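# Tidy two rooms, store boxes, close everything, shut door

## Task

Tidy up both rooms. Every cardboard box lying loose goes into the box cabinet in the room that has no desk. Everything that is open (doors, drawers, the sliding door) must be closed fully. Finish with the robot inside the desk room and the sliding door between the rooms closed. The task fails if any cabinet ends up displaced or any furniture is toppled, if the sliding door is slammed while opening or closing it, or if the robot falls or finishes leaning.

## Robot and tools

ROBOT. TidyBot++: a mobile base 0.54 m long, 0.50 m wide and 0.38 m tall on four driven casters, carrying a single seven-joint arm with a two-finger gripper. The shoulder sits 0.12 m ahead of the base centre at 0.68 m height. Segments: upper arm 0.42 m, forearm 0.31 m, hand 0.31 m. At the start the arm is folded, hand pointing down, reaching up to 0.08 m past the base front. Two cameras: base_camera and wrist_camera (the latter looks along the hand).

FRAMES. All positions are metres. Base frame: origin on the floor below the base centre, x ahead, y to the left, z up. hand_pose and "target" use this frame; the reported point lies between the finger pads, its z axis runs out along the fingers, and the fingers open along its y axis. Odometry frame: where the base frame was when the scene began. base_odometry counts wheel rotation only (slip looks like travel); heading is radians, left positive, -3.142 to 3.142. base_tilt is degrees, positive when leaning forward or right.

TOOL move. One action per call. Keys:
- base: an object with any of translate_m (forward +, -2 to 2 m), strafe_m (left +, -2 to 2 m), rotate_rad (counter-clockwise from above +, -6.3 to 6.3 rad). These are offsets relative to the base's own axes at the moment the command begins, not positions.
- joints: absolute angles by name: joint_1_rad (any angle; positive turns the arm clockwise from above, opposite to heading), joint_2_rad (-2.249 to 2.249; 0 = upper arm vertical, + leans forward), joint_3_rad (any angle), joint_4_rad (elbow, -2.579 to 2.579; 0 straight), joint_5_rad (any angle), joint_6_rad (wrist, -2.099 to 2.099), joint_7_rad (any angle; with hand down, + is counter-clockwise from above, 1.57 opens the fingers left/right), gripper_pos (0 open to 1 closed; gap about 85 x (1 - gripper_pos) mm). Unbounded joints take the short way; send steps under half a turn to go further.
- target: one list of seven numbers, an absolute hand pose in the base frame: x, y, z in metres, then quaternion qw, qx, qy, qz. Alongside it, joints may only carry gripper_pos.
- speeds: caps for this action only: translate_m / strafe_m 0.05 to 0.5 m/s (give one value for a combined move), rotate_rad 0.1 to 1.57 rad/s.
- min_time_s: 0.1 to 8 s, a minimum duration for arm motions.
- cameras: list of base_camera, wrist_camera or all; [] for none.
- blocking: true (default) returns when everything rests; false returns in about 0.5 s while motion continues. A later move overrides only the parts it names.
A move without an action just reports state and images, including the scene number. Unknown keys make a call invalid; out-of-range values get it refused, and a refusal or unrequested stop cancels the rest of that reply's robot calls.

OTHER TOOLS. wait(seconds 0 to 10, cameras) lets time pass, returning early once prior motions settle; wait(0) shows an unblocked move's progress under "earlier move". stop(cameras) brakes all your running motions. zoom_image(camera, region [x0, y0, x1, y1] in image pixels, origin top-left, at most 504 by 504) enlarges part of that camera's newest image. finished_scene(scene) takes the current scene number and closes the scene irreversibly; the goal must already hold.

RESULTS. "move" reads done or the worst status. base_status, joint_status, hand_status: done, moving, off_target (rested short, may still push), stopped, contact_stop, time_out, not_followed, torque_fault, limit_stop_at_motor_heat. "joint command not followed" / "pose unreachable" mean a self-collision or reach check held the arm back ("cause:" explains). on_its_own lists unrequested actions. motor_effort gives percent of maximum torque per motor, peak in brackets. hand_target is where the hand would sit if joints hit their targets. "pictures" lists image order. ARM HIT, MOTOR HOT and OVER-TEMPERATURE FAULT lines flag hard self/base contact and overheating.

TIPS. Base done only means wheels turned; a blocked base can report done far short. Correct the hand by adding (wanted - measured hand_pose) to the last target. To keep a loaded hand in place, resend hand_target, not hand_pose. Held loads make the arm sag; never command a joint to its current reading while loaded. A hand can reach about 0.94 m high pointing down, only near the base. Forward, low poses close to the base may miss or drive the arm into the base; no check prevents arm-base contact. The arm does not avoid furniture and keeps pushing when blocked.

AVOID. Driving or turning while the arm is snagged above about 0.6 m (tipping); sideways swings with the arm extended; reaching far out from folded over nearby furniture; hard hits that trigger torque faults (10 s arm freeze); dropping boxes or releasing them mid-motion; yanking or twisting while gripping; squeezing an object still resting on a surface; moving the sliding door fast; nudging cabinets. Long stretched holds heat the motors. Pulling the arm back or reversing away from a snag rights a slight tilt.

Each tool is called after "Call:" in YAML: its name, and indented under it one key for each argument.

## Session

Call:
move:

Scene clock: 0.00 s.
base_odometry: x=+0.000 y=+0.000 heading=+0.000
base_tilt: forward=+0.0 right=-0.1
base_status: not commanded
joint_positions: joint_1_rad=+0.022 joint_2_rad=-0.353 joint_3_rad=+3.161 joint_4_rad=-2.521 joint_5_rad=+0.040 joint_6_rad=-0.868 joint_7_rad=+1.577 gripper_pos=+0.000
joint_status: not commanded
motor_effort: joint_1_rad=-1 joint_2_rad=-2 joint_3_rad=+0 joint_4_rad=+13 joint_5_rad=+0 joint_6_rad=+1 joint_7_rad=+0
hand_pose: x=+0.2661 y=-0.0134 z=+0.5904 quat_wxyz=(+0.014, +0.999, -0.005, +0.052) (m; base frame)
hand_target: x=+0.2672 y=-0.0135 z=+0.5910 quat_wxyz=(+0.014, +0.998, -0.005, +0.054) (m; base frame)
hand_status: not commanded
pictures: base_camera, wrist_camera
Images, in order (width x height): base_camera 644x364, wrist_camera 644x476.

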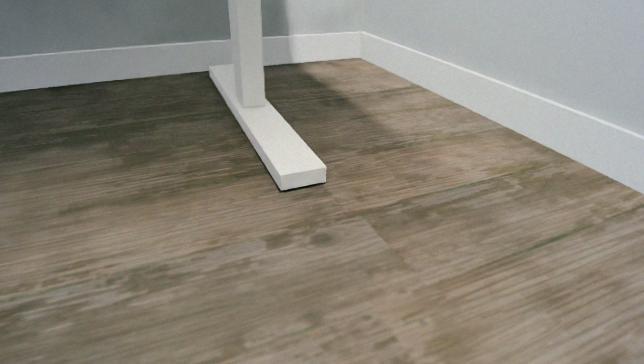

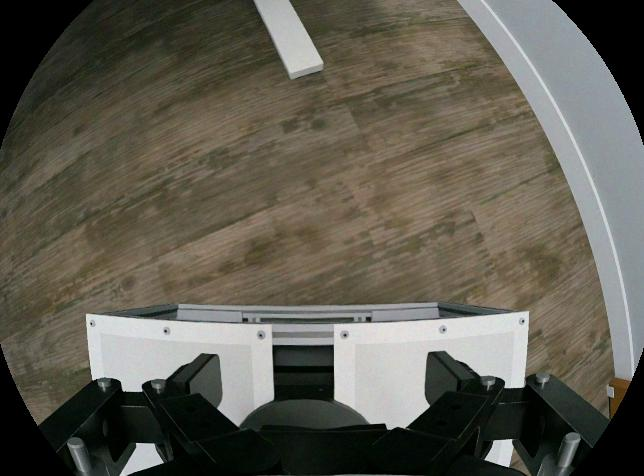

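Call:
move:
  joints: {"joint_6_rad": 0.4}

Scene clock: 2.10 s.
move: done
base_odometry: x=+0.000 y=+0.000 heading=+0.000
base_tilt: forward=+0.0 right=-0.1
base_status: not commanded
joint_positions: joint_1_rad=+0.022 joint_2_rad=-0.353 joint_3_rad=+3.161 joint_4_rad=-2.521 joint_5_rad=+0.040 joint_6_rad=+0.328 joint_7_rad=+1.577 gripper_pos=+0.000
joint_status: all done
motor_effort: joint_1_rad=+1(2) joint_2_rad=-7(7) joint_3_rad=+0(1) joint_4_rad=+17(17) joint_5_rad=-1(1) joint_6_rad=+8(8) joint_7_rad=+0(1)
hand_pose: x=+0.5334 y=-0.0125 z=+0.8168 quat_wxyz=(+0.018, +0.796, +0.003, +0.605) (m; base frame)
hand_target: x=+0.5392 y=-0.0121 z=+0.8399 quat_wxyz=(+0.018, +0.773, +0.004, +0.634) (m; base frame)
hand_status: not commanded
pictures: base_camera, wrist_camera
Images, in order (width x height): base_camera 644x364, wrist_camera 644x476.

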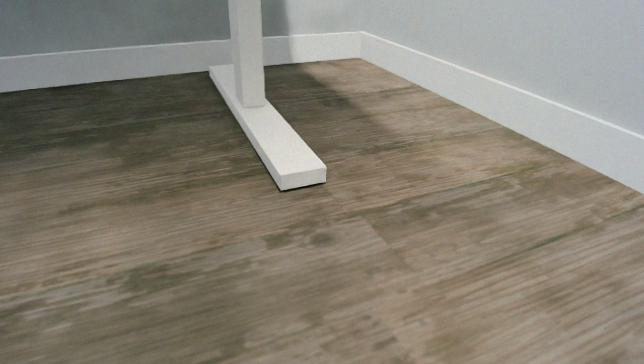

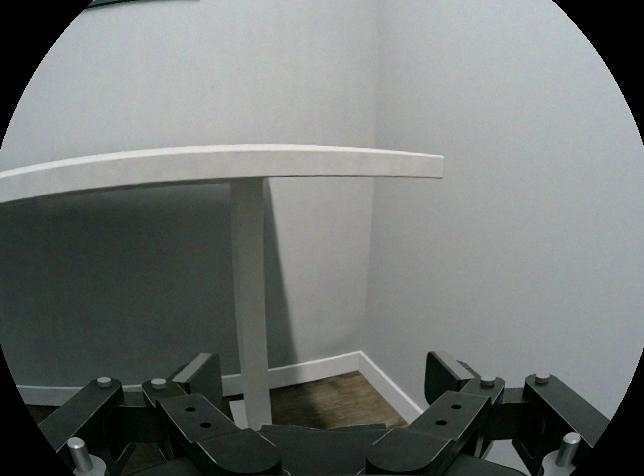

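Call:
move:
  joints: {"joint_1_rad": -1.2}
  cameras: ["wrist_camera"]

Call:
move:
  joints: {"joint_1_rad": -2.4}
  cameras: ["wrist_camera"]

Call:
move:
  joints: {"joint_1_rad": -3.6}
  cameras: ["wrist_camera"]

Call:
move:
  joints: {"joint_1_rad": -4.8}
  cameras: ["wrist_camera"]

Scene clock: 4.77 s.
move: done
base_odometry: x=+0.000 y=+0.000 heading=+0.000
base_tilt: forward=+0.0 right=-0.2
base_status: not commanded
joint_positions: joint_1_rad=-1.179 joint_2_rad=-0.353 joint_3_rad=+3.161 joint_4_rad=-2.521 joint_5_rad=+0.040 joint_6_rad=+0.328 joint_7_rad=+1.577 gripper_pos=+0.000
joint_status: all done
motor_effort: joint_1_rad=+2(3) joint_2_rad=-7(7) joint_3_rad=+0(2) joint_4_rad=+16(17) joint_5_rad=-1(1) joint_6_rad=+8(9) joint_7_rad=+1(1)
hand_pose: x=+0.2805 y=+0.3819 z=+0.8168 quat_wxyz=(-0.327, +0.655, +0.452, +0.510) (m; base frame)
hand_target: x=+0.2739 y=+0.3908 z=+0.8399 quat_wxyz=(-0.349, +0.631, +0.446, +0.530) (m; base frame)
hand_status: not commanded
pictures: wrist_camera
Images, in order (width x height): wrist_camera 644x476.

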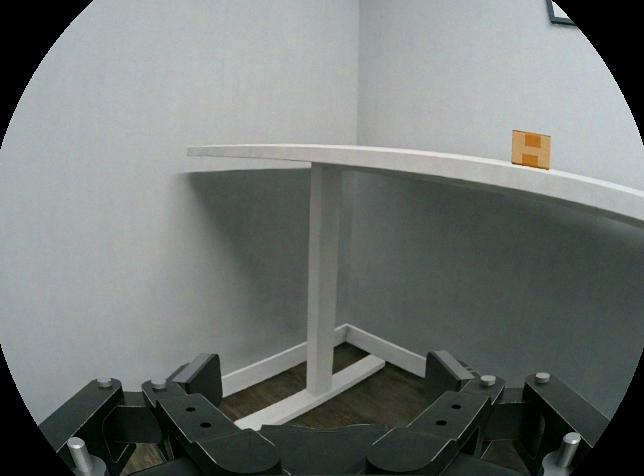

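Scene clock: 7.23 s.
move: done
base_odometry: x=+0.000 y=+0.000 heading=+0.000
base_tilt: forward=+0.0 right=-0.1
base_status: not commanded
joint_positions: joint_1_rad=-2.379 joint_2_rad=-0.353 joint_3_rad=+3.161 joint_4_rad=-2.521 joint_5_rad=+0.040 joint_6_rad=+0.328 joint_7_rad=+1.577 gripper_pos=+0.000
joint_status: all done
motor_effort: joint_1_rad=+0(3) joint_2_rad=-6(7) joint_3_rad=+0(2) joint_4_rad=+17(17) joint_5_rad=-1(1) joint_6_rad=+8(9) joint_7_rad=+1(1)
hand_pose: x=-0.1784 y=+0.2889 z=+0.8168 quat_wxyz=(-0.558, +0.285, +0.743, +0.236) (m; base frame)
hand_target: x=-0.1891 y=+0.2860 z=+0.8399 quat_wxyz=(-0.588, +0.269, +0.725, +0.240) (m; base frame)
hand_status: not commanded
pictures: wrist_camera
Images, in order (width x height): wrist_camera 644x476.

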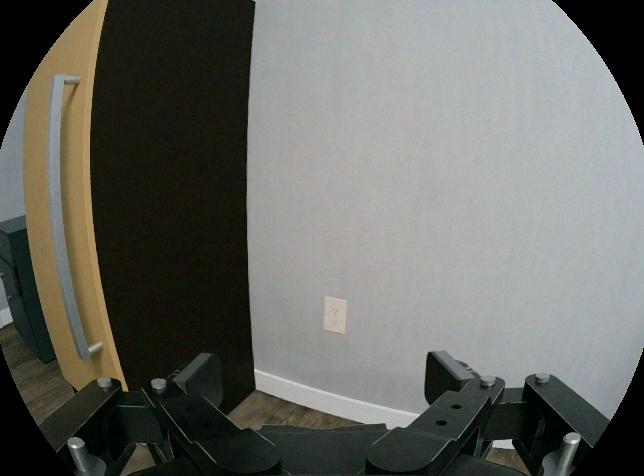

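Scene clock: 9.70 s.
move: done
base_odometry: x=+0.000 y=+0.000 heading=+0.000
base_tilt: forward=+0.0 right=-0.1
base_status: not commanded
joint_positions: joint_1_rad=-3.579 joint_2_rad=-0.353 joint_3_rad=+3.161 joint_4_rad=-2.521 joint_5_rad=+0.040 joint_6_rad=+0.328 joint_7_rad=+1.577 gripper_pos=+0.000
joint_status: all done
motor_effort: joint_1_rad=+1(2) joint_2_rad=-7(7) joint_3_rad=+0(2) joint_4_rad=+17(17) joint_5_rad=-1(1) joint_6_rad=+8(9) joint_7_rad=+1(1)
hand_pose: x=-0.2580 y=-0.1725 z=+0.8168 quat_wxyz=(-0.593, -0.184, +0.774, -0.120) (m; base frame)
hand_target: x=-0.2592 y=-0.1835 z=+0.8399 quat_wxyz=(-0.620, -0.187, +0.750, -0.134) (m; base frame)
hand_status: not commanded
pictures: wrist_camera
Images, in order (width x height): wrist_camera 644x476.

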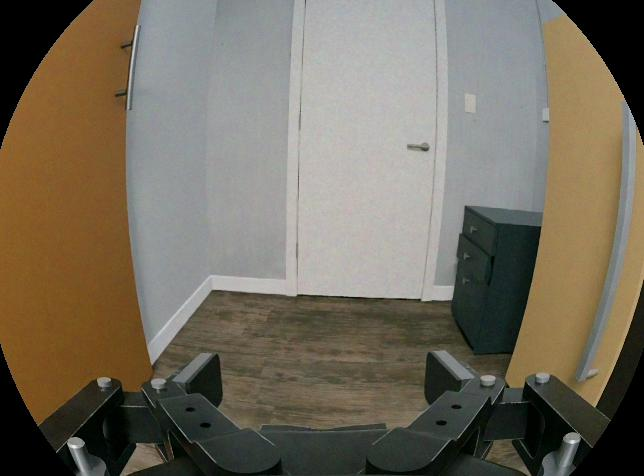

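Scene clock: 12.17 s.
move: done
base_odometry: x=+0.000 y=+0.000 heading=+0.000
base_tilt: forward=+0.0 right=-0.1
base_status: not commanded
joint_positions: joint_1_rad=-4.779 joint_2_rad=-0.353 joint_3_rad=+3.161 joint_4_rad=-2.521 joint_5_rad=+0.040 joint_6_rad=+0.328 joint_7_rad=+1.577 gripper_pos=+0.000
joint_status: all done
motor_effort: joint_1_rad=+1(2) joint_2_rad=-7(7) joint_3_rad=+0(2) joint_4_rad=+15(17) joint_5_rad=-1(1) joint_6_rad=+8(9) joint_7_rad=+1(1)
hand_pose: x=+0.1431 y=-0.4139 z=+0.8168 quat_wxyz=(-0.422, -0.589, +0.535, -0.434) (m; base frame)
hand_target: x=+0.1530 y=-0.4190 z=+0.8399 quat_wxyz=(-0.437, -0.578, +0.513, -0.461) (m; base frame)
hand_status: not commanded
pictures: wrist_camera
Images, in order (width x height): wrist_camera 644x476.

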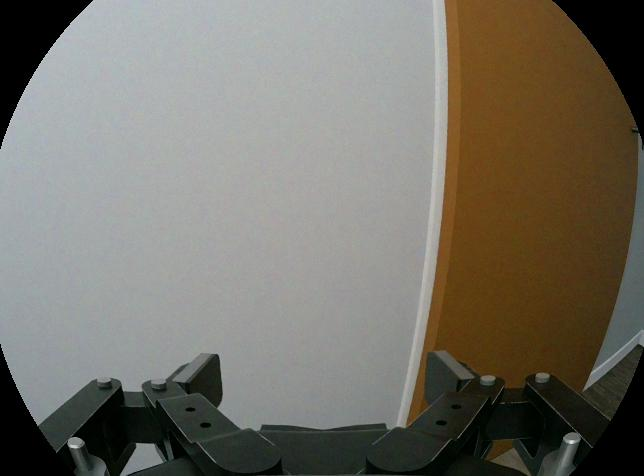

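Call:
move:
  joints: {"joint_1_rad": -4.2}
  cameras: ["wrist_camera"]

Call:
move:
  joints: {"joint_1_rad": -3.2}
  cameras: ["wrist_camera"]

Call:
zoom_image:
  camera: "wrist_camera"
  region: [300, 0, 644, 400]

Call:
move:
  joints: {"joint_1_rad": -2.8, "joint_6_rad": 0.6}
  cameras: ["wrist_camera"]

Call:
zoom_image:
  camera: "wrist_camera"
  region: [0, 0, 344, 400]

Scene clock: 14.57 s.
move: done
base_odometry: x=+0.000 y=+0.000 heading=+0.000
base_tilt: forward=+0.0 right=-0.1
base_status: not commanded
joint_positions: joint_1_rad=-4.221 joint_2_rad=-0.353 joint_3_rad=+3.161 joint_4_rad=-2.521 joint_5_rad=+0.040 joint_6_rad=+0.328 joint_7_rad=+1.577 gripper_pos=+0.000
joint_status: all done
motor_effort: joint_1_rad=+1(2) joint_2_rad=-7(7) joint_3_rad=+0(2) joint_4_rad=+17(18) joint_5_rad=-1(1) joint_6_rad=+8(9) joint_7_rad=+1(1)
hand_pose: x=-0.0795 y=-0.3640 z=+0.8168 quat_wxyz=(-0.525, -0.419, +0.676, -0.302) (m; base frame)
hand_target: x=-0.0895 y=-0.3650 z=+0.8399 quat_wxyz=(-0.553, -0.401, +0.661, -0.311) (m; base frame)
hand_status: not commanded
pictures: wrist_camera
Images, in order (width x height): wrist_camera 644x476.

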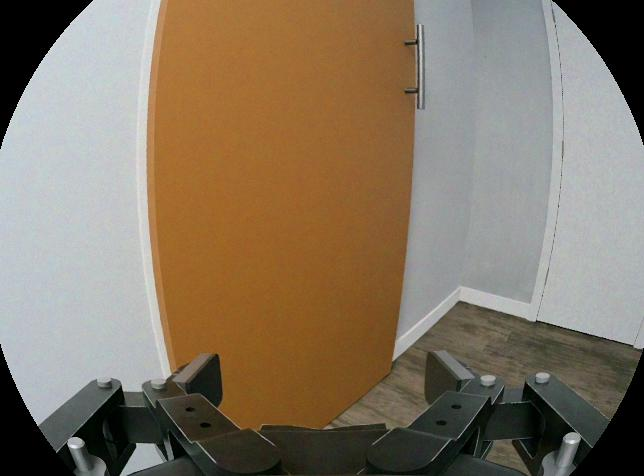

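Scene clock: 16.87 s.
move: done
base_odometry: x=+0.000 y=+0.000 heading=+0.000
base_tilt: forward=+0.0 right=-0.1
base_status: not commanded
joint_positions: joint_1_rad=-3.221 joint_2_rad=-0.353 joint_3_rad=+3.161 joint_4_rad=-2.521 joint_5_rad=+0.040 joint_6_rad=+0.328 joint_7_rad=+1.577 gripper_pos=+0.000
joint_status: all done
motor_effort: joint_1_rad=+1(2) joint_2_rad=-6(7) joint_3_rad=+0(1) joint_4_rad=+17(17) joint_5_rad=-1(1) joint_6_rad=+8(9) joint_7_rad=+1(1)
hand_pose: x=-0.2946 y=-0.0296 z=+0.8168 quat_wxyz=(-0.605, -0.043, +0.795, -0.013) (m; base frame)
hand_target: x=-0.3008 y=-0.0218 z=+0.8399 quat_wxyz=(-0.635, -0.035, +0.772, -0.008) (m; base frame)
hand_status: not commanded
pictures: wrist_camera
Images, in order (width x height): wrist_camera 644x476.

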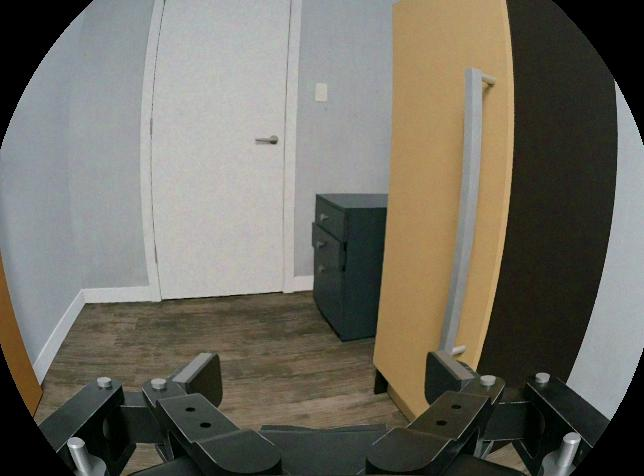

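Scaled by 1.260.

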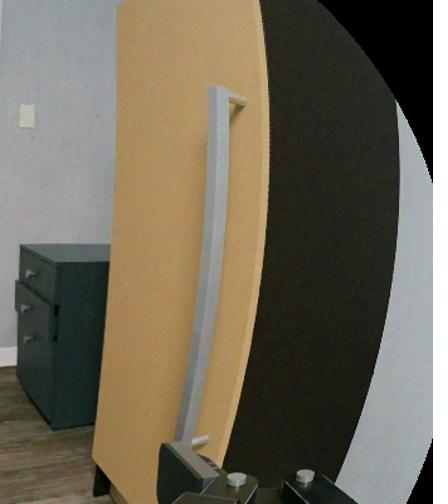

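Scene clock: 18.43 s.
move: done
base_odometry: x=+0.000 y=+0.000 heading=+0.000
base_tilt: forward=+0.0 right=-0.1
base_status: not commanded
joint_positions: joint_1_rad=-2.821 joint_2_rad=-0.353 joint_3_rad=+3.161 joint_4_rad=-2.521 joint_5_rad=+0.040 joint_6_rad=+0.524 joint_7_rad=+1.577 gripper_pos=+0.000
joint_status: all done
motor_effort: joint_1_rad=+0(2) joint_2_rad=-6(7) joint_3_rad=+1(1) joint_4_rad=+17(17) joint_5_rad=-1(1) joint_6_rad=+8(9) joint_7_rad=+1(1)
hand_pose: x=-0.2838 y=+0.1356 z=+0.8768 quat_wxyz=(-0.670, +0.105, +0.725, +0.119) (m; base frame)
hand_target: x=-0.2822 y=+0.1439 z=+0.9018 quat_wxyz=(-0.697, +0.107, +0.697, +0.130) (m; base frame)
hand_status: not commanded
pictures: wrist_camera
Images, in order (width x height): wrist_camera 644x476.

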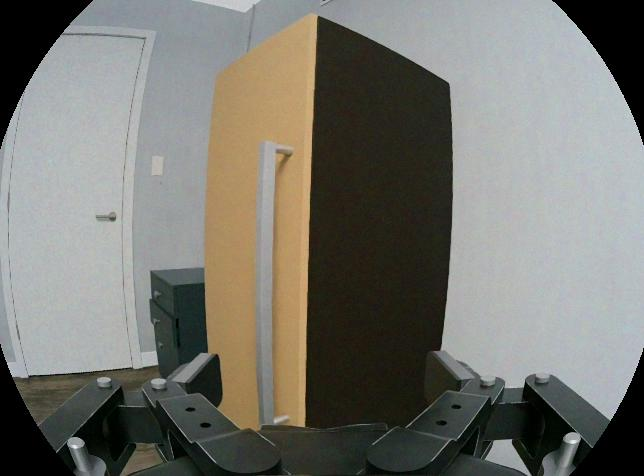

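Scaled by 1.260.

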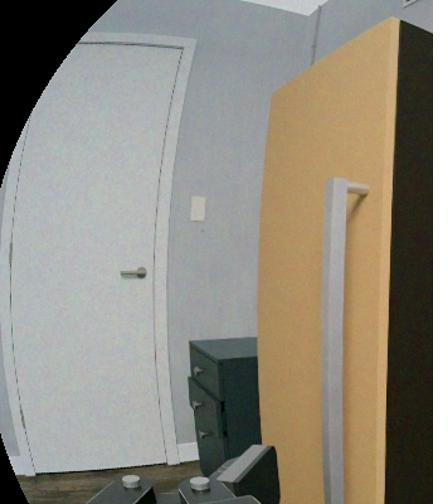

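Call:
move:
  joints: {"joint_1_rad": -0.5}
  cameras: ["wrist_camera"]

Call:
move:
  joints: {"joint_2_rad": 0, "joint_4_rad": -0.8, "joint_6_rad": -1.2}
  cameras: ["wrist_camera"]

Scene clock: 22.10 s.
move: done
base_odometry: x=+0.000 y=+0.000 heading=+0.000
base_tilt: forward=+0.0 right=-0.1
base_status: not commanded
joint_positions: joint_1_rad=-0.521 joint_2_rad=-0.353 joint_3_rad=+3.161 joint_4_rad=-2.521 joint_5_rad=+0.040 joint_6_rad=+0.526 joint_7_rad=+1.577 gripper_pos=+0.000
joint_status: all done
motor_effort: joint_1_rad=+1(3) joint_2_rad=-7(7) joint_3_rad=+1(2) joint_4_rad=+16(17) joint_5_rad=-1(1) joint_6_rad=+9(10) joint_7_rad=+1(1)
hand_pose: x=+0.4885 y=+0.2102 z=+0.8775 quat_wxyz=(-0.166, +0.704, +0.201, +0.661) (m; base frame)
hand_target: x=+0.4936 y=+0.2033 z=+0.9018 quat_wxyz=(-0.165, +0.680, +0.187, +0.689) (m; base frame)
hand_status: not commanded
pictures: wrist_camera
Images, in order (width x height): wrist_camera 644x476.

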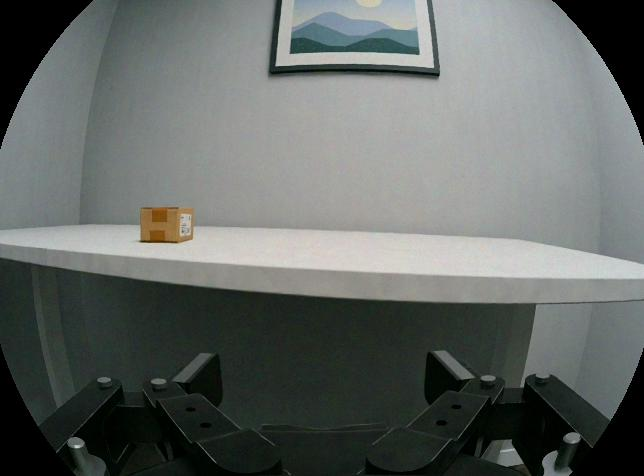

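Scene clock: 25.40 s.
move: done
base_odometry: x=+0.000 y=+0.000 heading=+0.000
base_tilt: forward=+0.0 right=-0.2
base_status: not commanded
joint_positions: joint_1_rad=-0.521 joint_2_rad=-0.032 joint_3_rad=+3.161 joint_4_rad=-0.827 joint_5_rad=+0.040 joint_6_rad=-1.144 joint_7_rad=+1.577 gripper_pos=+0.000
joint_status: all done
motor_effort: joint_1_rad=+1(2) joint_2_rad=-15(17) joint_3_rad=+0(1) joint_4_rad=+15(20) joint_5_rad=+0(1) joint_6_rad=+8(10) joint_7_rad=+1(1)
hand_pose: x=+0.5638 y=+0.2322 z=+1.2103 quat_wxyz=(-0.120, +0.799, +0.204, +0.553) (m; base frame)
hand_target: x=+0.5748 y=+0.2259 z=+1.1922 quat_wxyz=(-0.108, +0.817, +0.199, +0.530) (m; base frame)
hand_status: not commanded
pictures: wrist_camera
Images, in order (width x height): wrist_camera 644x476.

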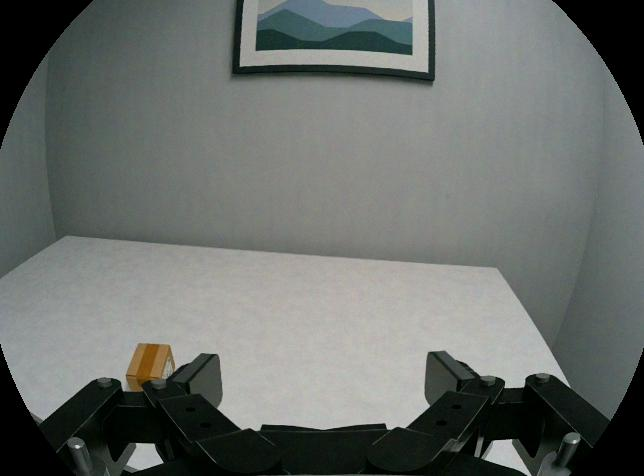

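Call:
move:
  joints: {"joint_1_rad": -1.5}
  cameras: ["wrist_camera"]

Call:
move:
  joints: {"joint_1_rad": 0.0}
  cameras: ["wrist_camera"]

Call:
move:
  joints: {"joint_2_rad": -0.353, "joint_4_rad": -2.521, "joint_6_rad": 0.5}
  cameras: ["wrist_camera"]

Scene clock: 27.93 s.
move: done
base_odometry: x=+0.000 y=+0.000 heading=+0.000
base_tilt: forward=+0.0 right=-0.2
base_status: not commanded
joint_positions: joint_1_rad=-1.480 joint_2_rad=-0.027 joint_3_rad=+3.161 joint_4_rad=-0.827 joint_5_rad=+0.040 joint_6_rad=-1.146 joint_7_rad=+1.577 gripper_pos=+0.000
joint_status: all done
motor_effort: joint_1_rad=+1(2) joint_2_rad=-15(17) joint_3_rad=+0(2) joint_4_rad=+15(16) joint_5_rad=+0(1) joint_6_rad=+8(9) joint_7_rad=+1(1)
hand_pose: x=+0.1848 y=+0.4997 z=+1.2075 quat_wxyz=(-0.360, +0.616, +0.550, +0.433) (m; base frame)
hand_target: x=+0.1752 y=+0.5056 z=+1.1922 quat_wxyz=(-0.349, +0.622, +0.566, +0.413) (m; base frame)
hand_status: not commanded
pictures: wrist_camera
Images, in order (width x height): wrist_camera 644x476.

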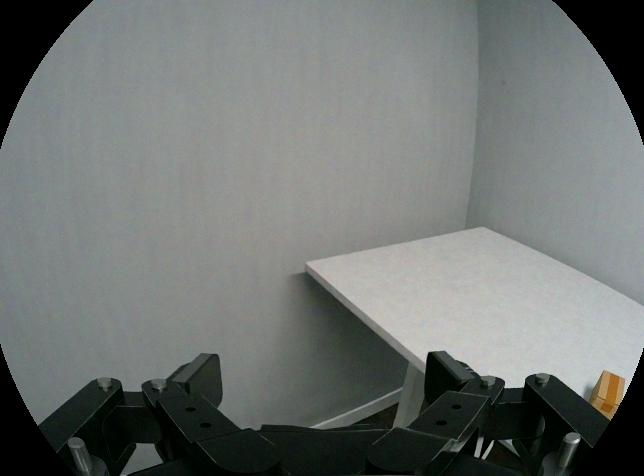

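Scene clock: 30.67 s.
move: done
base_odometry: x=+0.000 y=+0.000 heading=+0.000
base_tilt: forward=+0.0 right=-0.1
base_status: not commanded
joint_positions: joint_1_rad=-0.020 joint_2_rad=-0.025 joint_3_rad=+3.161 joint_4_rad=-0.827 joint_5_rad=+0.040 joint_6_rad=-1.146 joint_7_rad=+1.577 gripper_pos=+0.000
joint_status: all done
motor_effort: joint_1_rad=+1(3) joint_2_rad=-16(17) joint_3_rad=+0(2) joint_4_rad=+15(15) joint_5_rad=+0(1) joint_6_rad=+8(8) joint_7_rad=+1(1)
hand_pose: x=+0.6241 y=-0.0100 z=+1.2063 quat_wxyz=(+0.021, +0.827, -0.001, +0.562) (m; base frame)
hand_target: x=+0.6274 y=-0.0203 z=+1.1922 quat_wxyz=(+0.027, +0.841, -0.010, +0.540) (m; base frame)
hand_status: not commanded
pictures: wrist_camera
Images, in order (width x height): wrist_camera 644x476.

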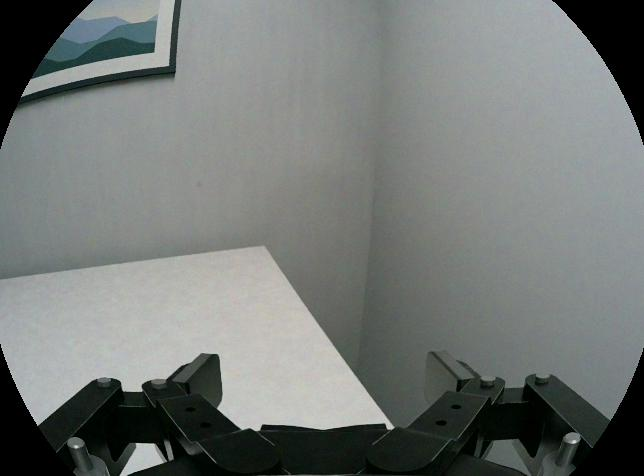

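Scene clock: 33.93 s.
move: done
base_odometry: x=+0.000 y=+0.000 heading=+0.000
base_tilt: forward=+0.0 right=-0.1
base_status: not commanded
joint_positions: joint_1_rad=-0.020 joint_2_rad=-0.319 joint_3_rad=+3.161 joint_4_rad=-2.505 joint_5_rad=+0.040 joint_6_rad=+0.425 joint_7_rad=+1.577 gripper_pos=+0.000
joint_status: all done
motor_effort: joint_1_rad=+0(2) joint_2_rad=-8(20) joint_3_rad=+0(2) joint_4_rad=+16(20) joint_5_rad=-1(1) joint_6_rad=+8(9) joint_7_rad=+1(1)
hand_pose: x=+0.5495 y=+0.0060 z=+0.8406 quat_wxyz=(+0.004, +0.771, +0.020, +0.636) (m; base frame)
hand_target: x=+0.5435 y=-0.0020 z=+0.8697 quat_wxyz=(+0.011, +0.741, +0.012, +0.672) (m; base frame)
hand_status: not commanded
pictures: wrist_camera
Images, in order (width x height): wrist_camera 644x476.

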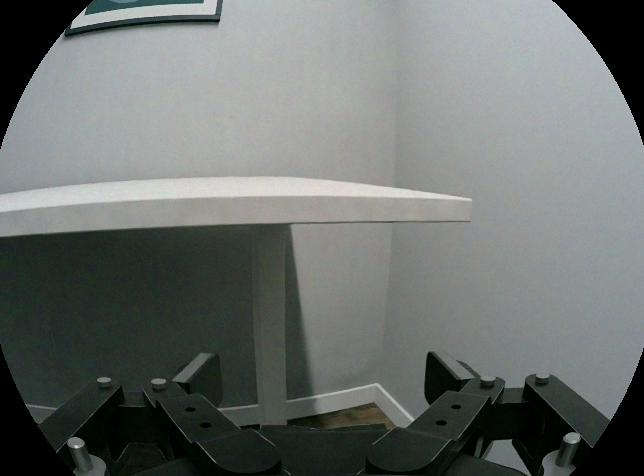

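Call:
move:
  base: {"translate_m": -0.25}

Scene clock: 36.33 s.
move: done
base_odometry: x=-0.250 y=+0.000 heading=+0.000
base_tilt: forward=+0.0 right=-0.1
base_status: done
joint_positions: joint_1_rad=-0.020 joint_2_rad=-0.332 joint_3_rad=+3.161 joint_4_rad=-2.509 joint_5_rad=+0.040 joint_6_rad=+0.428 joint_7_rad=+1.577 gripper_pos=+0.000
joint_status: not commanded
motor_effort: joint_1_rad=+1(2) joint_2_rad=-7(9) joint_3_rad=-1(1) joint_4_rad=+16(18) joint_5_rad=-1(1) joint_6_rad=+8(9) joint_7_rad=+0(1)
hand_pose: x=+0.5466 y=+0.0059 z=+0.8452 quat_wxyz=(+0.004, +0.767, +0.020, +0.641) (m; base frame)
hand_target: x=+0.5435 y=-0.0020 z=+0.8697 quat_wxyz=(+0.011, +0.741, +0.012, +0.672) (m; base frame)
hand_status: not commanded
pictures: base_camera, wrist_camera
Images, in order (width x height): base_camera 644x364, wrist_camera 644x476.

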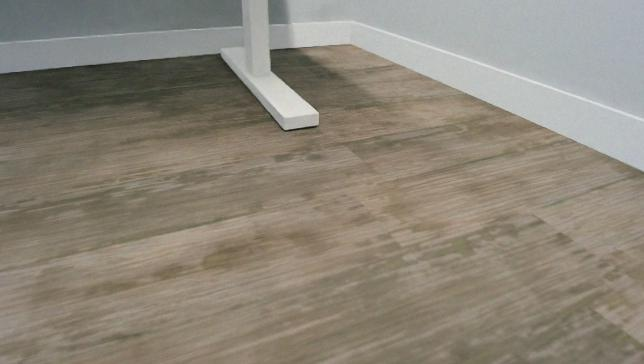

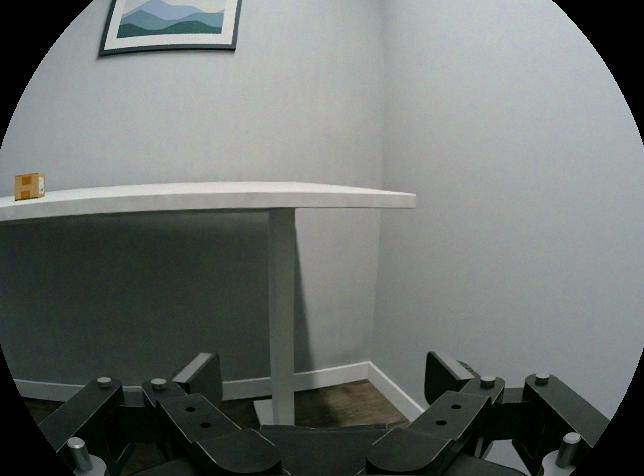

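Call:
move:
  base: {"rotate_rad": 0.379}

Scene clock: 38.83 s.
move: done
base_odometry: x=-0.250 y=+0.000 heading=+0.379
base_tilt: forward=+0.0 right=-0.1
base_status: done
joint_positions: joint_1_rad=-0.017 joint_2_rad=-0.332 joint_3_rad=+3.161 joint_4_rad=-2.509 joint_5_rad=+0.040 joint_6_rad=+0.428 joint_7_rad=+1.577 gripper_pos=+0.000
joint_status: not commanded
motor_effort: joint_1_rad=+1(2) joint_2_rad=-8(8) joint_3_rad=+0(2) joint_4_rad=+16(17) joint_5_rad=-1(1) joint_6_rad=+8(9) joint_7_rad=+1(1)
hand_pose: x=+0.5466 y=+0.0047 z=+0.8453 quat_wxyz=(+0.005, +0.767, +0.019, +0.641) (m; base frame)
hand_target: x=+0.5435 y=-0.0020 z=+0.8697 quat_wxyz=(+0.011, +0.741, +0.012, +0.672) (m; base frame)
hand_status: not commanded
pictures: base_camera, wrist_camera
Images, in order (width x height): base_camera 644x364, wrist_camera 644x476.

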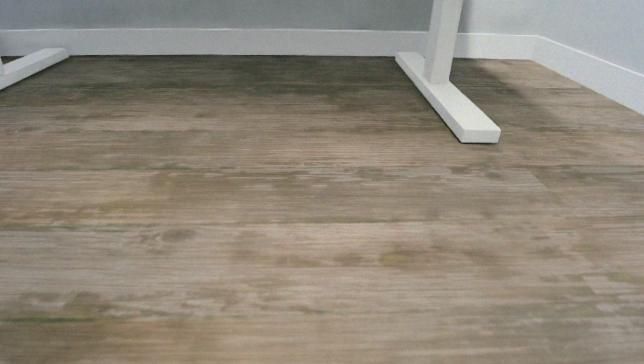

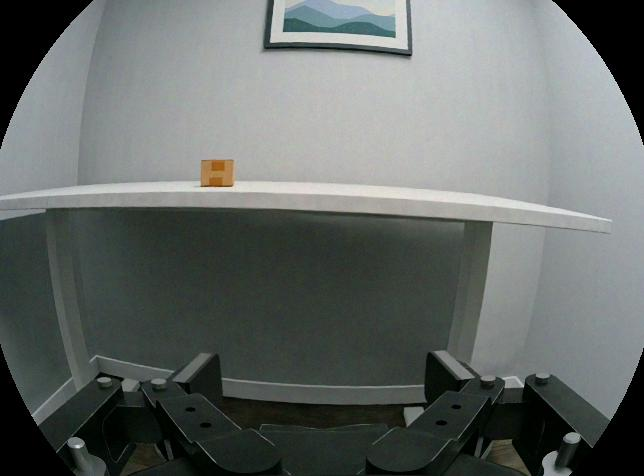

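Call:
move:
  base: {"rotate_rad": 0.025, "strafe_m": 0.25}

Scene clock: 41.03 s.
move: done
base_odometry: x=-0.343 y=+0.233 heading=+0.404
base_tilt: forward=+0.0 right=-0.1
base_status: done
joint_positions: joint_1_rad=-0.014 joint_2_rad=-0.332 joint_3_rad=+3.161 joint_4_rad=-2.509 joint_5_rad=+0.040 joint_6_rad=+0.428 joint_7_rad=+1.577 gripper_pos=+0.000
joint_status: not commanded
motor_effort: joint_1_rad=+1(2) joint_2_rad=-7(8) joint_3_rad=+0(3) joint_4_rad=+16(18) joint_5_rad=-1(1) joint_6_rad=+9(9) joint_7_rad=+0(1)
hand_pose: x=+0.5466 y=+0.0036 z=+0.8453 quat_wxyz=(+0.006, +0.767, +0.018, +0.641) (m; base frame)
hand_target: x=+0.5435 y=-0.0020 z=+0.8697 quat_wxyz=(+0.011, +0.741, +0.012, +0.672) (m; base frame)
hand_status: not commanded
pictures: base_camera, wrist_camera
Images, in order (width x height): base_camera 644x364, wrist_camera 644x476.

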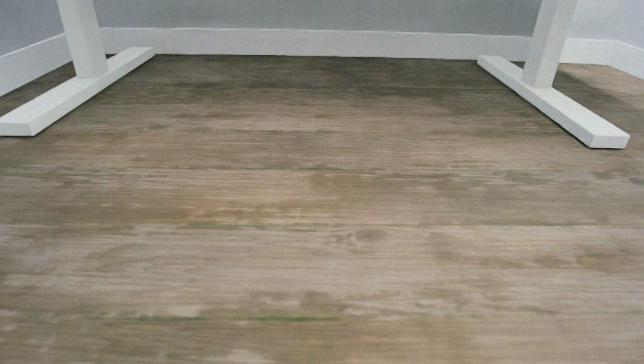

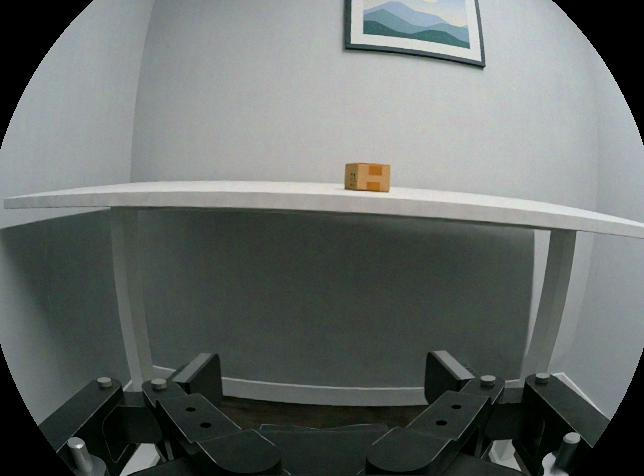

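Call:
move:
  joints: {"joint_1_rad": 0.0, "joint_2_rad": -0.1, "joint_4_rad": -1.4, "joint_6_rad": -1.2}

Call:
move:
  base: {"translate_m": 0.45}
  speeds: {"translate_m": 0.3}

Scene clock: 44.33 s.
move: done
base_odometry: x=-0.343 y=+0.233 heading=+0.404
base_tilt: forward=+0.0 right=-0.1
base_status: not commanded
joint_positions: joint_1_rad=-0.014 joint_2_rad=-0.132 joint_3_rad=+3.161 joint_4_rad=-1.429 joint_5_rad=+0.040 joint_6_rad=-1.144 joint_7_rad=+1.577 gripper_pos=+0.000
joint_status: all done
motor_effort: joint_1_rad=+1(2) joint_2_rad=-14(15) joint_3_rad=+0(1) joint_4_rad=+16(19) joint_5_rad=+0(1) joint_6_rad=+5(9) joint_7_rad=+1(1)
hand_pose: x=+0.5671 y=-0.0129 z=+0.9459 quat_wxyz=(+0.021, +0.939, +0.002, +0.343) (m; base frame)
hand_target: x=+0.5661 y=-0.0195 z=+0.9354 quat_wxyz=(+0.023, +0.949, -0.006, +0.315) (m; base frame)
hand_status: not commanded
pictures: base_camera, wrist_camera
Images, in order (width x height): base_camera 644x364, wrist_camera 644x476.

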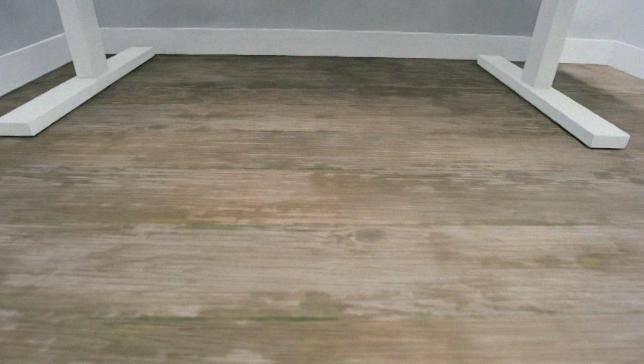

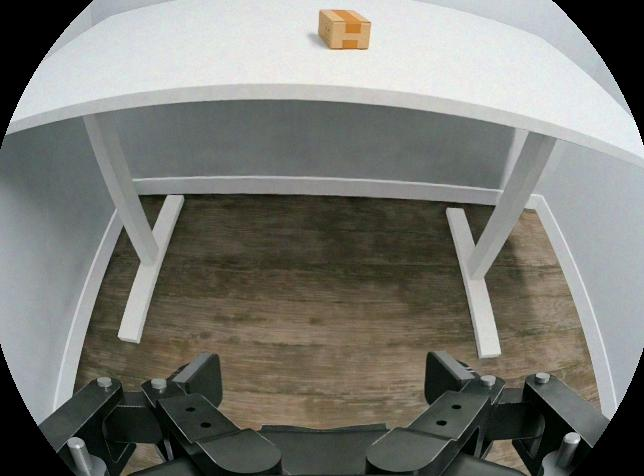

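Scene clock: 46.77 s.
move: done
base_odometry: x=+0.071 y=+0.410 heading=+0.404
base_tilt: forward=+0.0 right=-0.1
base_status: done
joint_positions: joint_1_rad=-0.014 joint_2_rad=-0.116 joint_3_rad=+3.161 joint_4_rad=-1.427 joint_5_rad=+0.040 joint_6_rad=-1.150 joint_7_rad=+1.577 gripper_pos=+0.000
joint_status: not commanded
motor_effort: joint_1_rad=+0(2) joint_2_rad=-15(17) joint_3_rad=+0(1) joint_4_rad=+18(18) joint_5_rad=+0(1) joint_6_rad=+5(6) joint_7_rad=+1(1)
hand_pose: x=+0.5701 y=-0.0128 z=+0.9386 quat_wxyz=(+0.021, +0.943, +0.002, +0.334) (m; base frame)
hand_target: x=+0.5661 y=-0.0195 z=+0.9354 quat_wxyz=(+0.023, +0.949, -0.006, +0.315) (m; base frame)
hand_status: not commanded
pictures: base_camera, wrist_camera
Images, in order (width x height): base_camera 644x364, wrist_camera 644x476.

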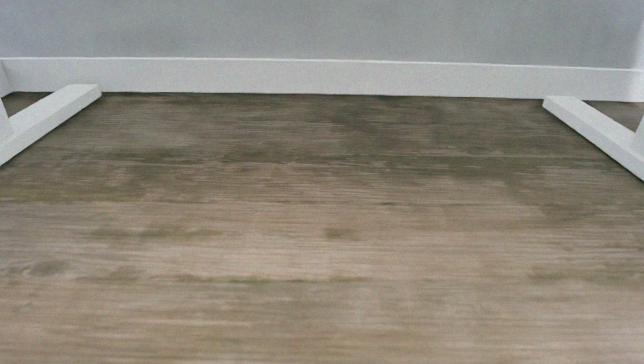

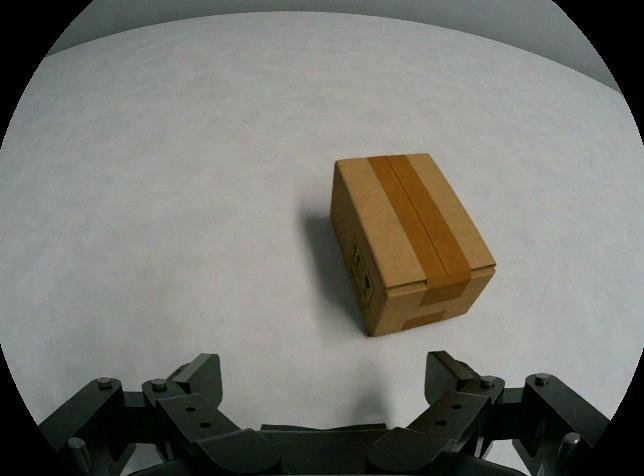

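Call:
move:
  joints: {"joint_2_rad": -0.1, "joint_4_rad": -1.0, "joint_6_rad": -1.7}

Call:
move:
  base: {"translate_m": 0.2}
  speeds: {"translate_m": 0.2}

Scene clock: 49.43 s.
move: done
base_odometry: x=+0.071 y=+0.410 heading=+0.404
base_tilt: forward=+0.0 right=-0.1
base_status: not commanded
joint_positions: joint_1_rad=-0.014 joint_2_rad=-0.116 joint_3_rad=+3.161 joint_4_rad=-1.025 joint_5_rad=+0.040 joint_6_rad=-1.645 joint_7_rad=+1.577 gripper_pos=+0.000
joint_status: all done
motor_effort: joint_1_rad=+0(2) joint_2_rad=-12(16) joint_3_rad=+0(1) joint_4_rad=+14(18) joint_5_rad=-1(1) joint_6_rad=+4(6) joint_7_rad=+1(1)
hand_pose: x=+0.4908 y=-0.0137 z=+1.0338 quat_wxyz=(+0.019, +0.957, -0.007, +0.289) (m; base frame)
hand_target: x=+0.4835 y=-0.0188 z=+1.0293 quat_wxyz=(+0.021, +0.963, -0.014, +0.267) (m; base frame)
hand_status: not commanded
pictures: base_camera, wrist_camera
Images, in order (width x height): base_camera 644x364, wrist_camera 644x476.

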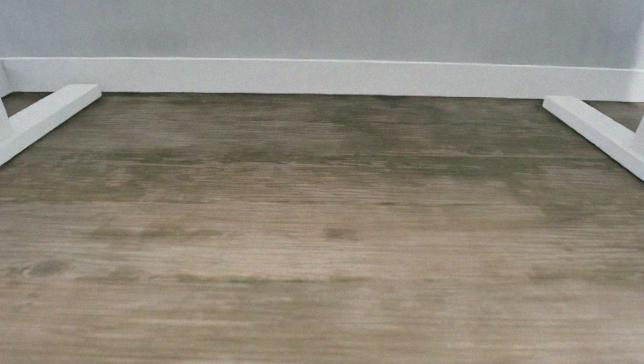

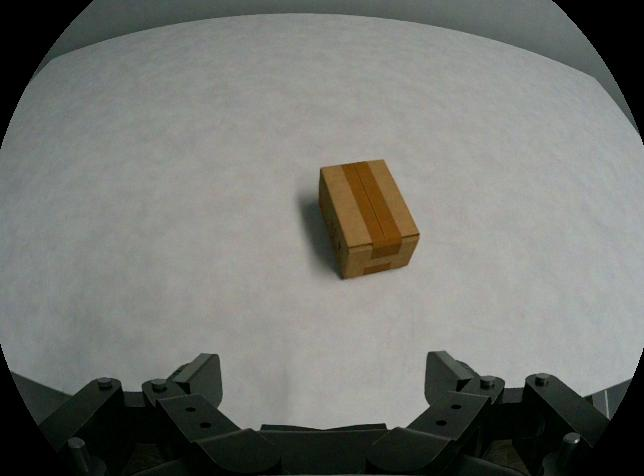

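Scene clock: 51.20 s.
move: done
base_odometry: x=+0.255 y=+0.489 heading=+0.405
base_tilt: forward=+0.0 right=-0.1
base_status: done
joint_positions: joint_1_rad=-0.014 joint_2_rad=-0.110 joint_3_rad=+3.161 joint_4_rad=-1.024 joint_5_rad=+0.040 joint_6_rad=-1.651 joint_7_rad=+1.577 gripper_pos=+0.000
joint_status: not commanded
motor_effort: joint_1_rad=+1(1) joint_2_rad=-12(15) joint_3_rad=+0(1) joint_4_rad=+14(15) joint_5_rad=+0(1) joint_6_rad=+5(6) joint_7_rad=+1(1)
hand_pose: x=+0.4917 y=-0.0136 z=+1.0313 quat_wxyz=(+0.019, +0.958, -0.007, +0.284) (m; base frame)
hand_target: x=+0.4835 y=-0.0188 z=+1.0293 quat_wxyz=(+0.021, +0.963, -0.014, +0.267) (m; base frame)
hand_status: not commanded
pictures: base_camera, wrist_camera
Images, in order (width x height): base_camera 644x364, wrist_camera 644x476.

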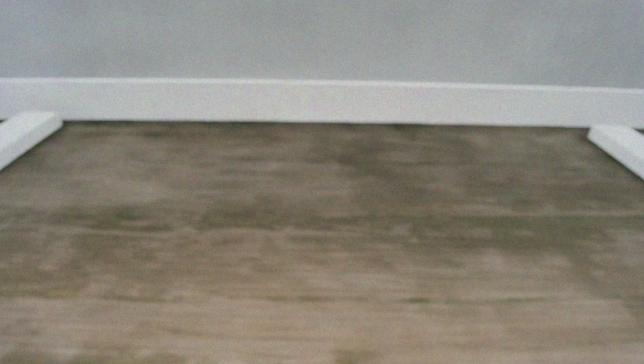

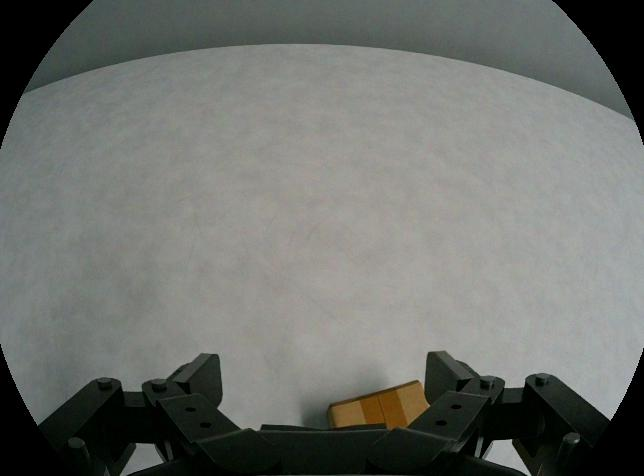

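Call:
move:
  base: {"translate_m": -0.65}
  cameras: ["wrist_camera"]

Call:
move:
  joints: {"joint_1_rad": 0.0, "joint_2_rad": -0.353, "joint_4_rad": -2.4, "joint_6_rad": 0.4}
  base: {"rotate_rad": 1.5708}

Call:
move:
  base: {"rotate_rad": 0.8}

Call:
move:
  base: {"rotate_rad": 0.77}

Scene clock: 54.83 s.
move: done
base_odometry: x=-0.343 y=+0.233 heading=+0.404
base_tilt: forward=+0.0 right=-0.1
base_status: done
joint_positions: joint_1_rad=-0.013 joint_2_rad=-0.103 joint_3_rad=+3.161 joint_4_rad=-1.022 joint_5_rad=+0.040 joint_6_rad=-1.654 joint_7_rad=+1.577 gripper_pos=+0.000
joint_status: not commanded
motor_effort: joint_1_rad=+1(2) joint_2_rad=-12(16) joint_3_rad=+1(3) joint_4_rad=+14(15) joint_5_rad=+0(3) joint_6_rad=+5(5) joint_7_rad=+0(1)
hand_pose: x=+0.4932 y=-0.0141 z=+1.0287 quat_wxyz=(+0.019, +0.960, -0.007, +0.280) (m; base frame)
hand_target: x=+0.4835 y=-0.0188 z=+1.0293 quat_wxyz=(+0.021, +0.963, -0.014, +0.267) (m; base frame)
hand_status: not commanded
pictures: wrist_camera
Images, in order (width x height): wrist_camera 644x476.

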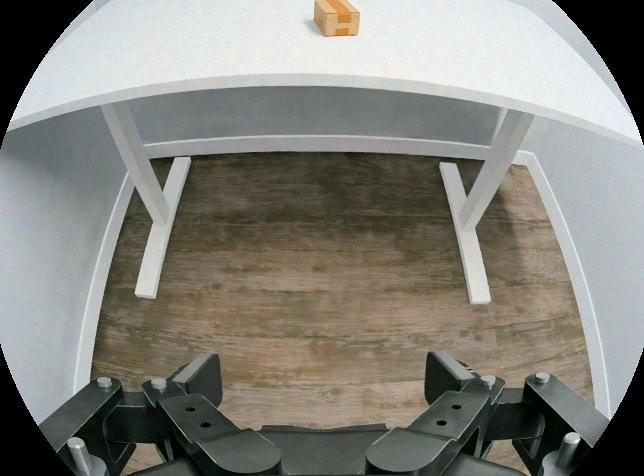

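Scene clock: 58.07 s.
move: done
base_odometry: x=-0.343 y=+0.233 heading=+1.975
base_tilt: forward=+0.0 right=-0.1
base_status: done
joint_positions: joint_1_rad=-0.012 joint_2_rad=-0.318 joint_3_rad=+3.157 joint_4_rad=-2.384 joint_5_rad=+0.040 joint_6_rad=+0.324 joint_7_rad=+1.577 gripper_pos=+0.000
joint_status: all done
motor_effort: joint_1_rad=+1(3) joint_2_rad=-9(19) joint_3_rad=+0(3) joint_4_rad=+17(20) joint_5_rad=-1(2) joint_6_rad=+8(9) joint_7_rad=+1(1)
hand_pose: x=+0.5710 y=+0.0034 z=+0.8792 quat_wxyz=(+0.008, +0.765, +0.019, +0.644) (m; base frame)
hand_target: x=+0.5635 y=-0.0037 z=+0.9088 quat_wxyz=(+0.013, +0.734, +0.012, +0.679) (m; base frame)
hand_status: not commanded
pictures: base_camera, wrist_camera
Images, in order (width x height): base_camera 644x364, wrist_camera 644x476.

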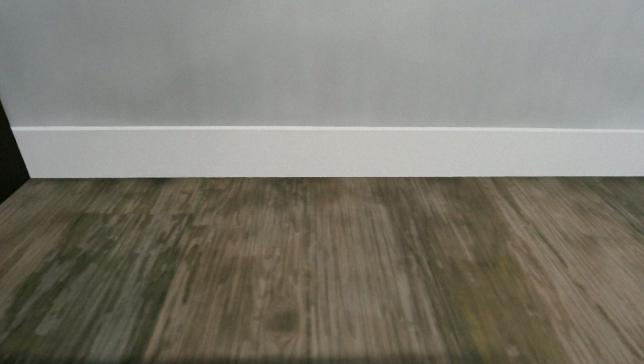

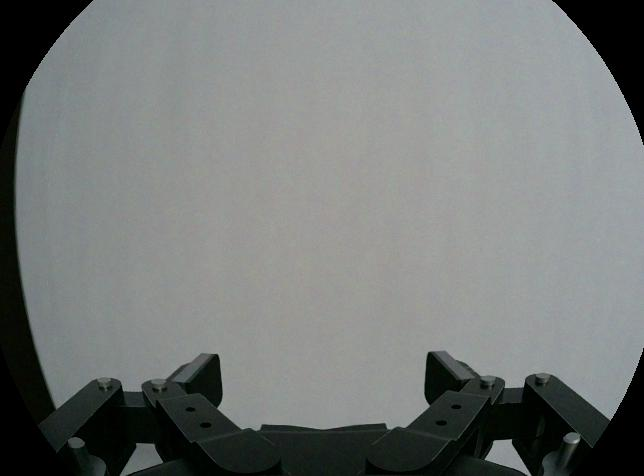

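Scene clock: 59.80 s.
move: done
base_odometry: x=-0.343 y=+0.233 heading=+2.775
base_tilt: forward=+0.0 right=-0.1
base_status: done
joint_positions: joint_1_rad=-0.012 joint_2_rad=-0.318 joint_3_rad=+3.157 joint_4_rad=-2.384 joint_5_rad=+0.040 joint_6_rad=+0.327 joint_7_rad=+1.577 gripper_pos=+0.000
joint_status: not commanded
motor_effort: joint_1_rad=+0(2) joint_2_rad=-8(9) joint_3_rad=+0(2) joint_4_rad=+18(18) joint_5_rad=-1(1) joint_6_rad=+8(9) joint_7_rad=+1(1)
hand_pose: x=+0.5711 y=+0.0029 z=+0.8799 quat_wxyz=(+0.009, +0.764, +0.018, +0.645) (m; base frame)
hand_target: x=+0.5635 y=-0.0037 z=+0.9088 quat_wxyz=(+0.013, +0.734, +0.012, +0.679) (m; base frame)
hand_status: not commanded
pictures: base_camera, wrist_camera
Images, in order (width x height): base_camera 644x364, wrist_camera 644x476.

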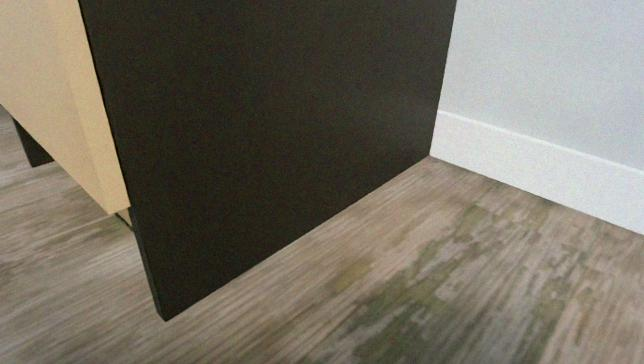

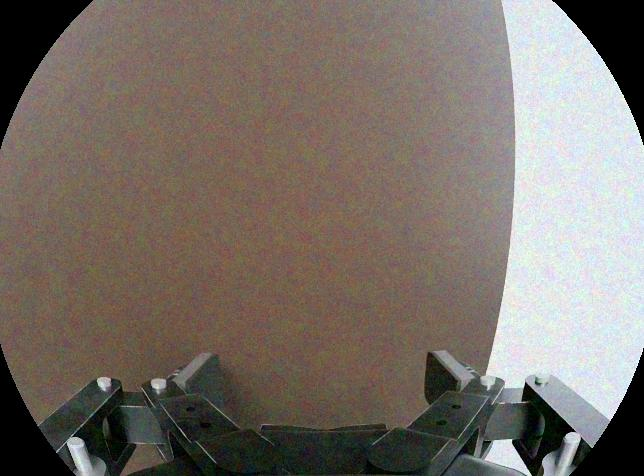

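Scene clock: 63.37 s.
move: time_out
base_odometry: x=-0.341 y=+0.232 heading=-2.746
base_tilt: forward=-0.1 right=-0.1
base_status: rotate_rad time_out (by the wheels' count: +0.763 of +0.770)
joint_positions: joint_1_rad=+0.213 joint_2_rad=-0.462 joint_3_rad=+3.377 joint_4_rad=-2.484 joint_5_rad=-0.030 joint_6_rad=+0.327 joint_7_rad=+1.577 gripper_pos=+0.001
joint_status: not commanded
motor_effort: joint_1_rad=-29(40) joint_2_rad=+13(24) joint_3_rad=-34(46) joint_4_rad=+29(35) joint_5_rad=+12(16) joint_6_rad=+11(14) joint_7_rad=+0(1)
hand_pose: x=+0.4826 y=-0.1882 z=+0.8781 quat_wxyz=(+0.096, +0.726, -0.203, +0.650) (m; base frame)
hand_target: x=+0.5635 y=-0.0037 z=+0.9088 quat_wxyz=(+0.013, +0.734, +0.012, +0.679) (m; base frame)
hand_status: not commanded
pictures: base_camera, wrist_camera
Images, in order (width x height): base_camera 644x364, wrist_camera 644x476.

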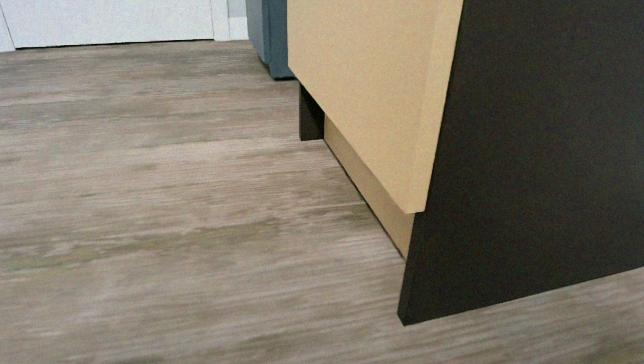

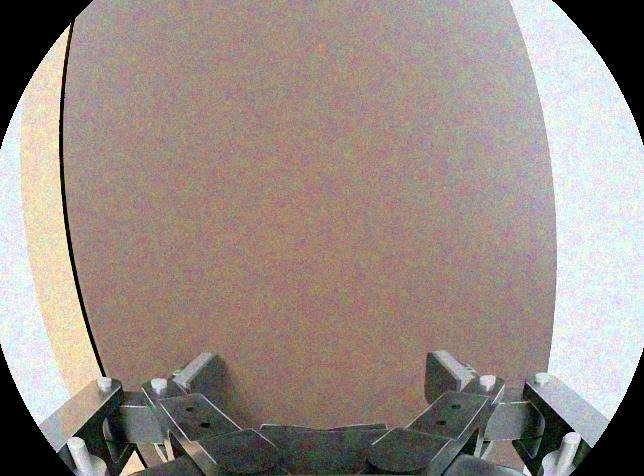

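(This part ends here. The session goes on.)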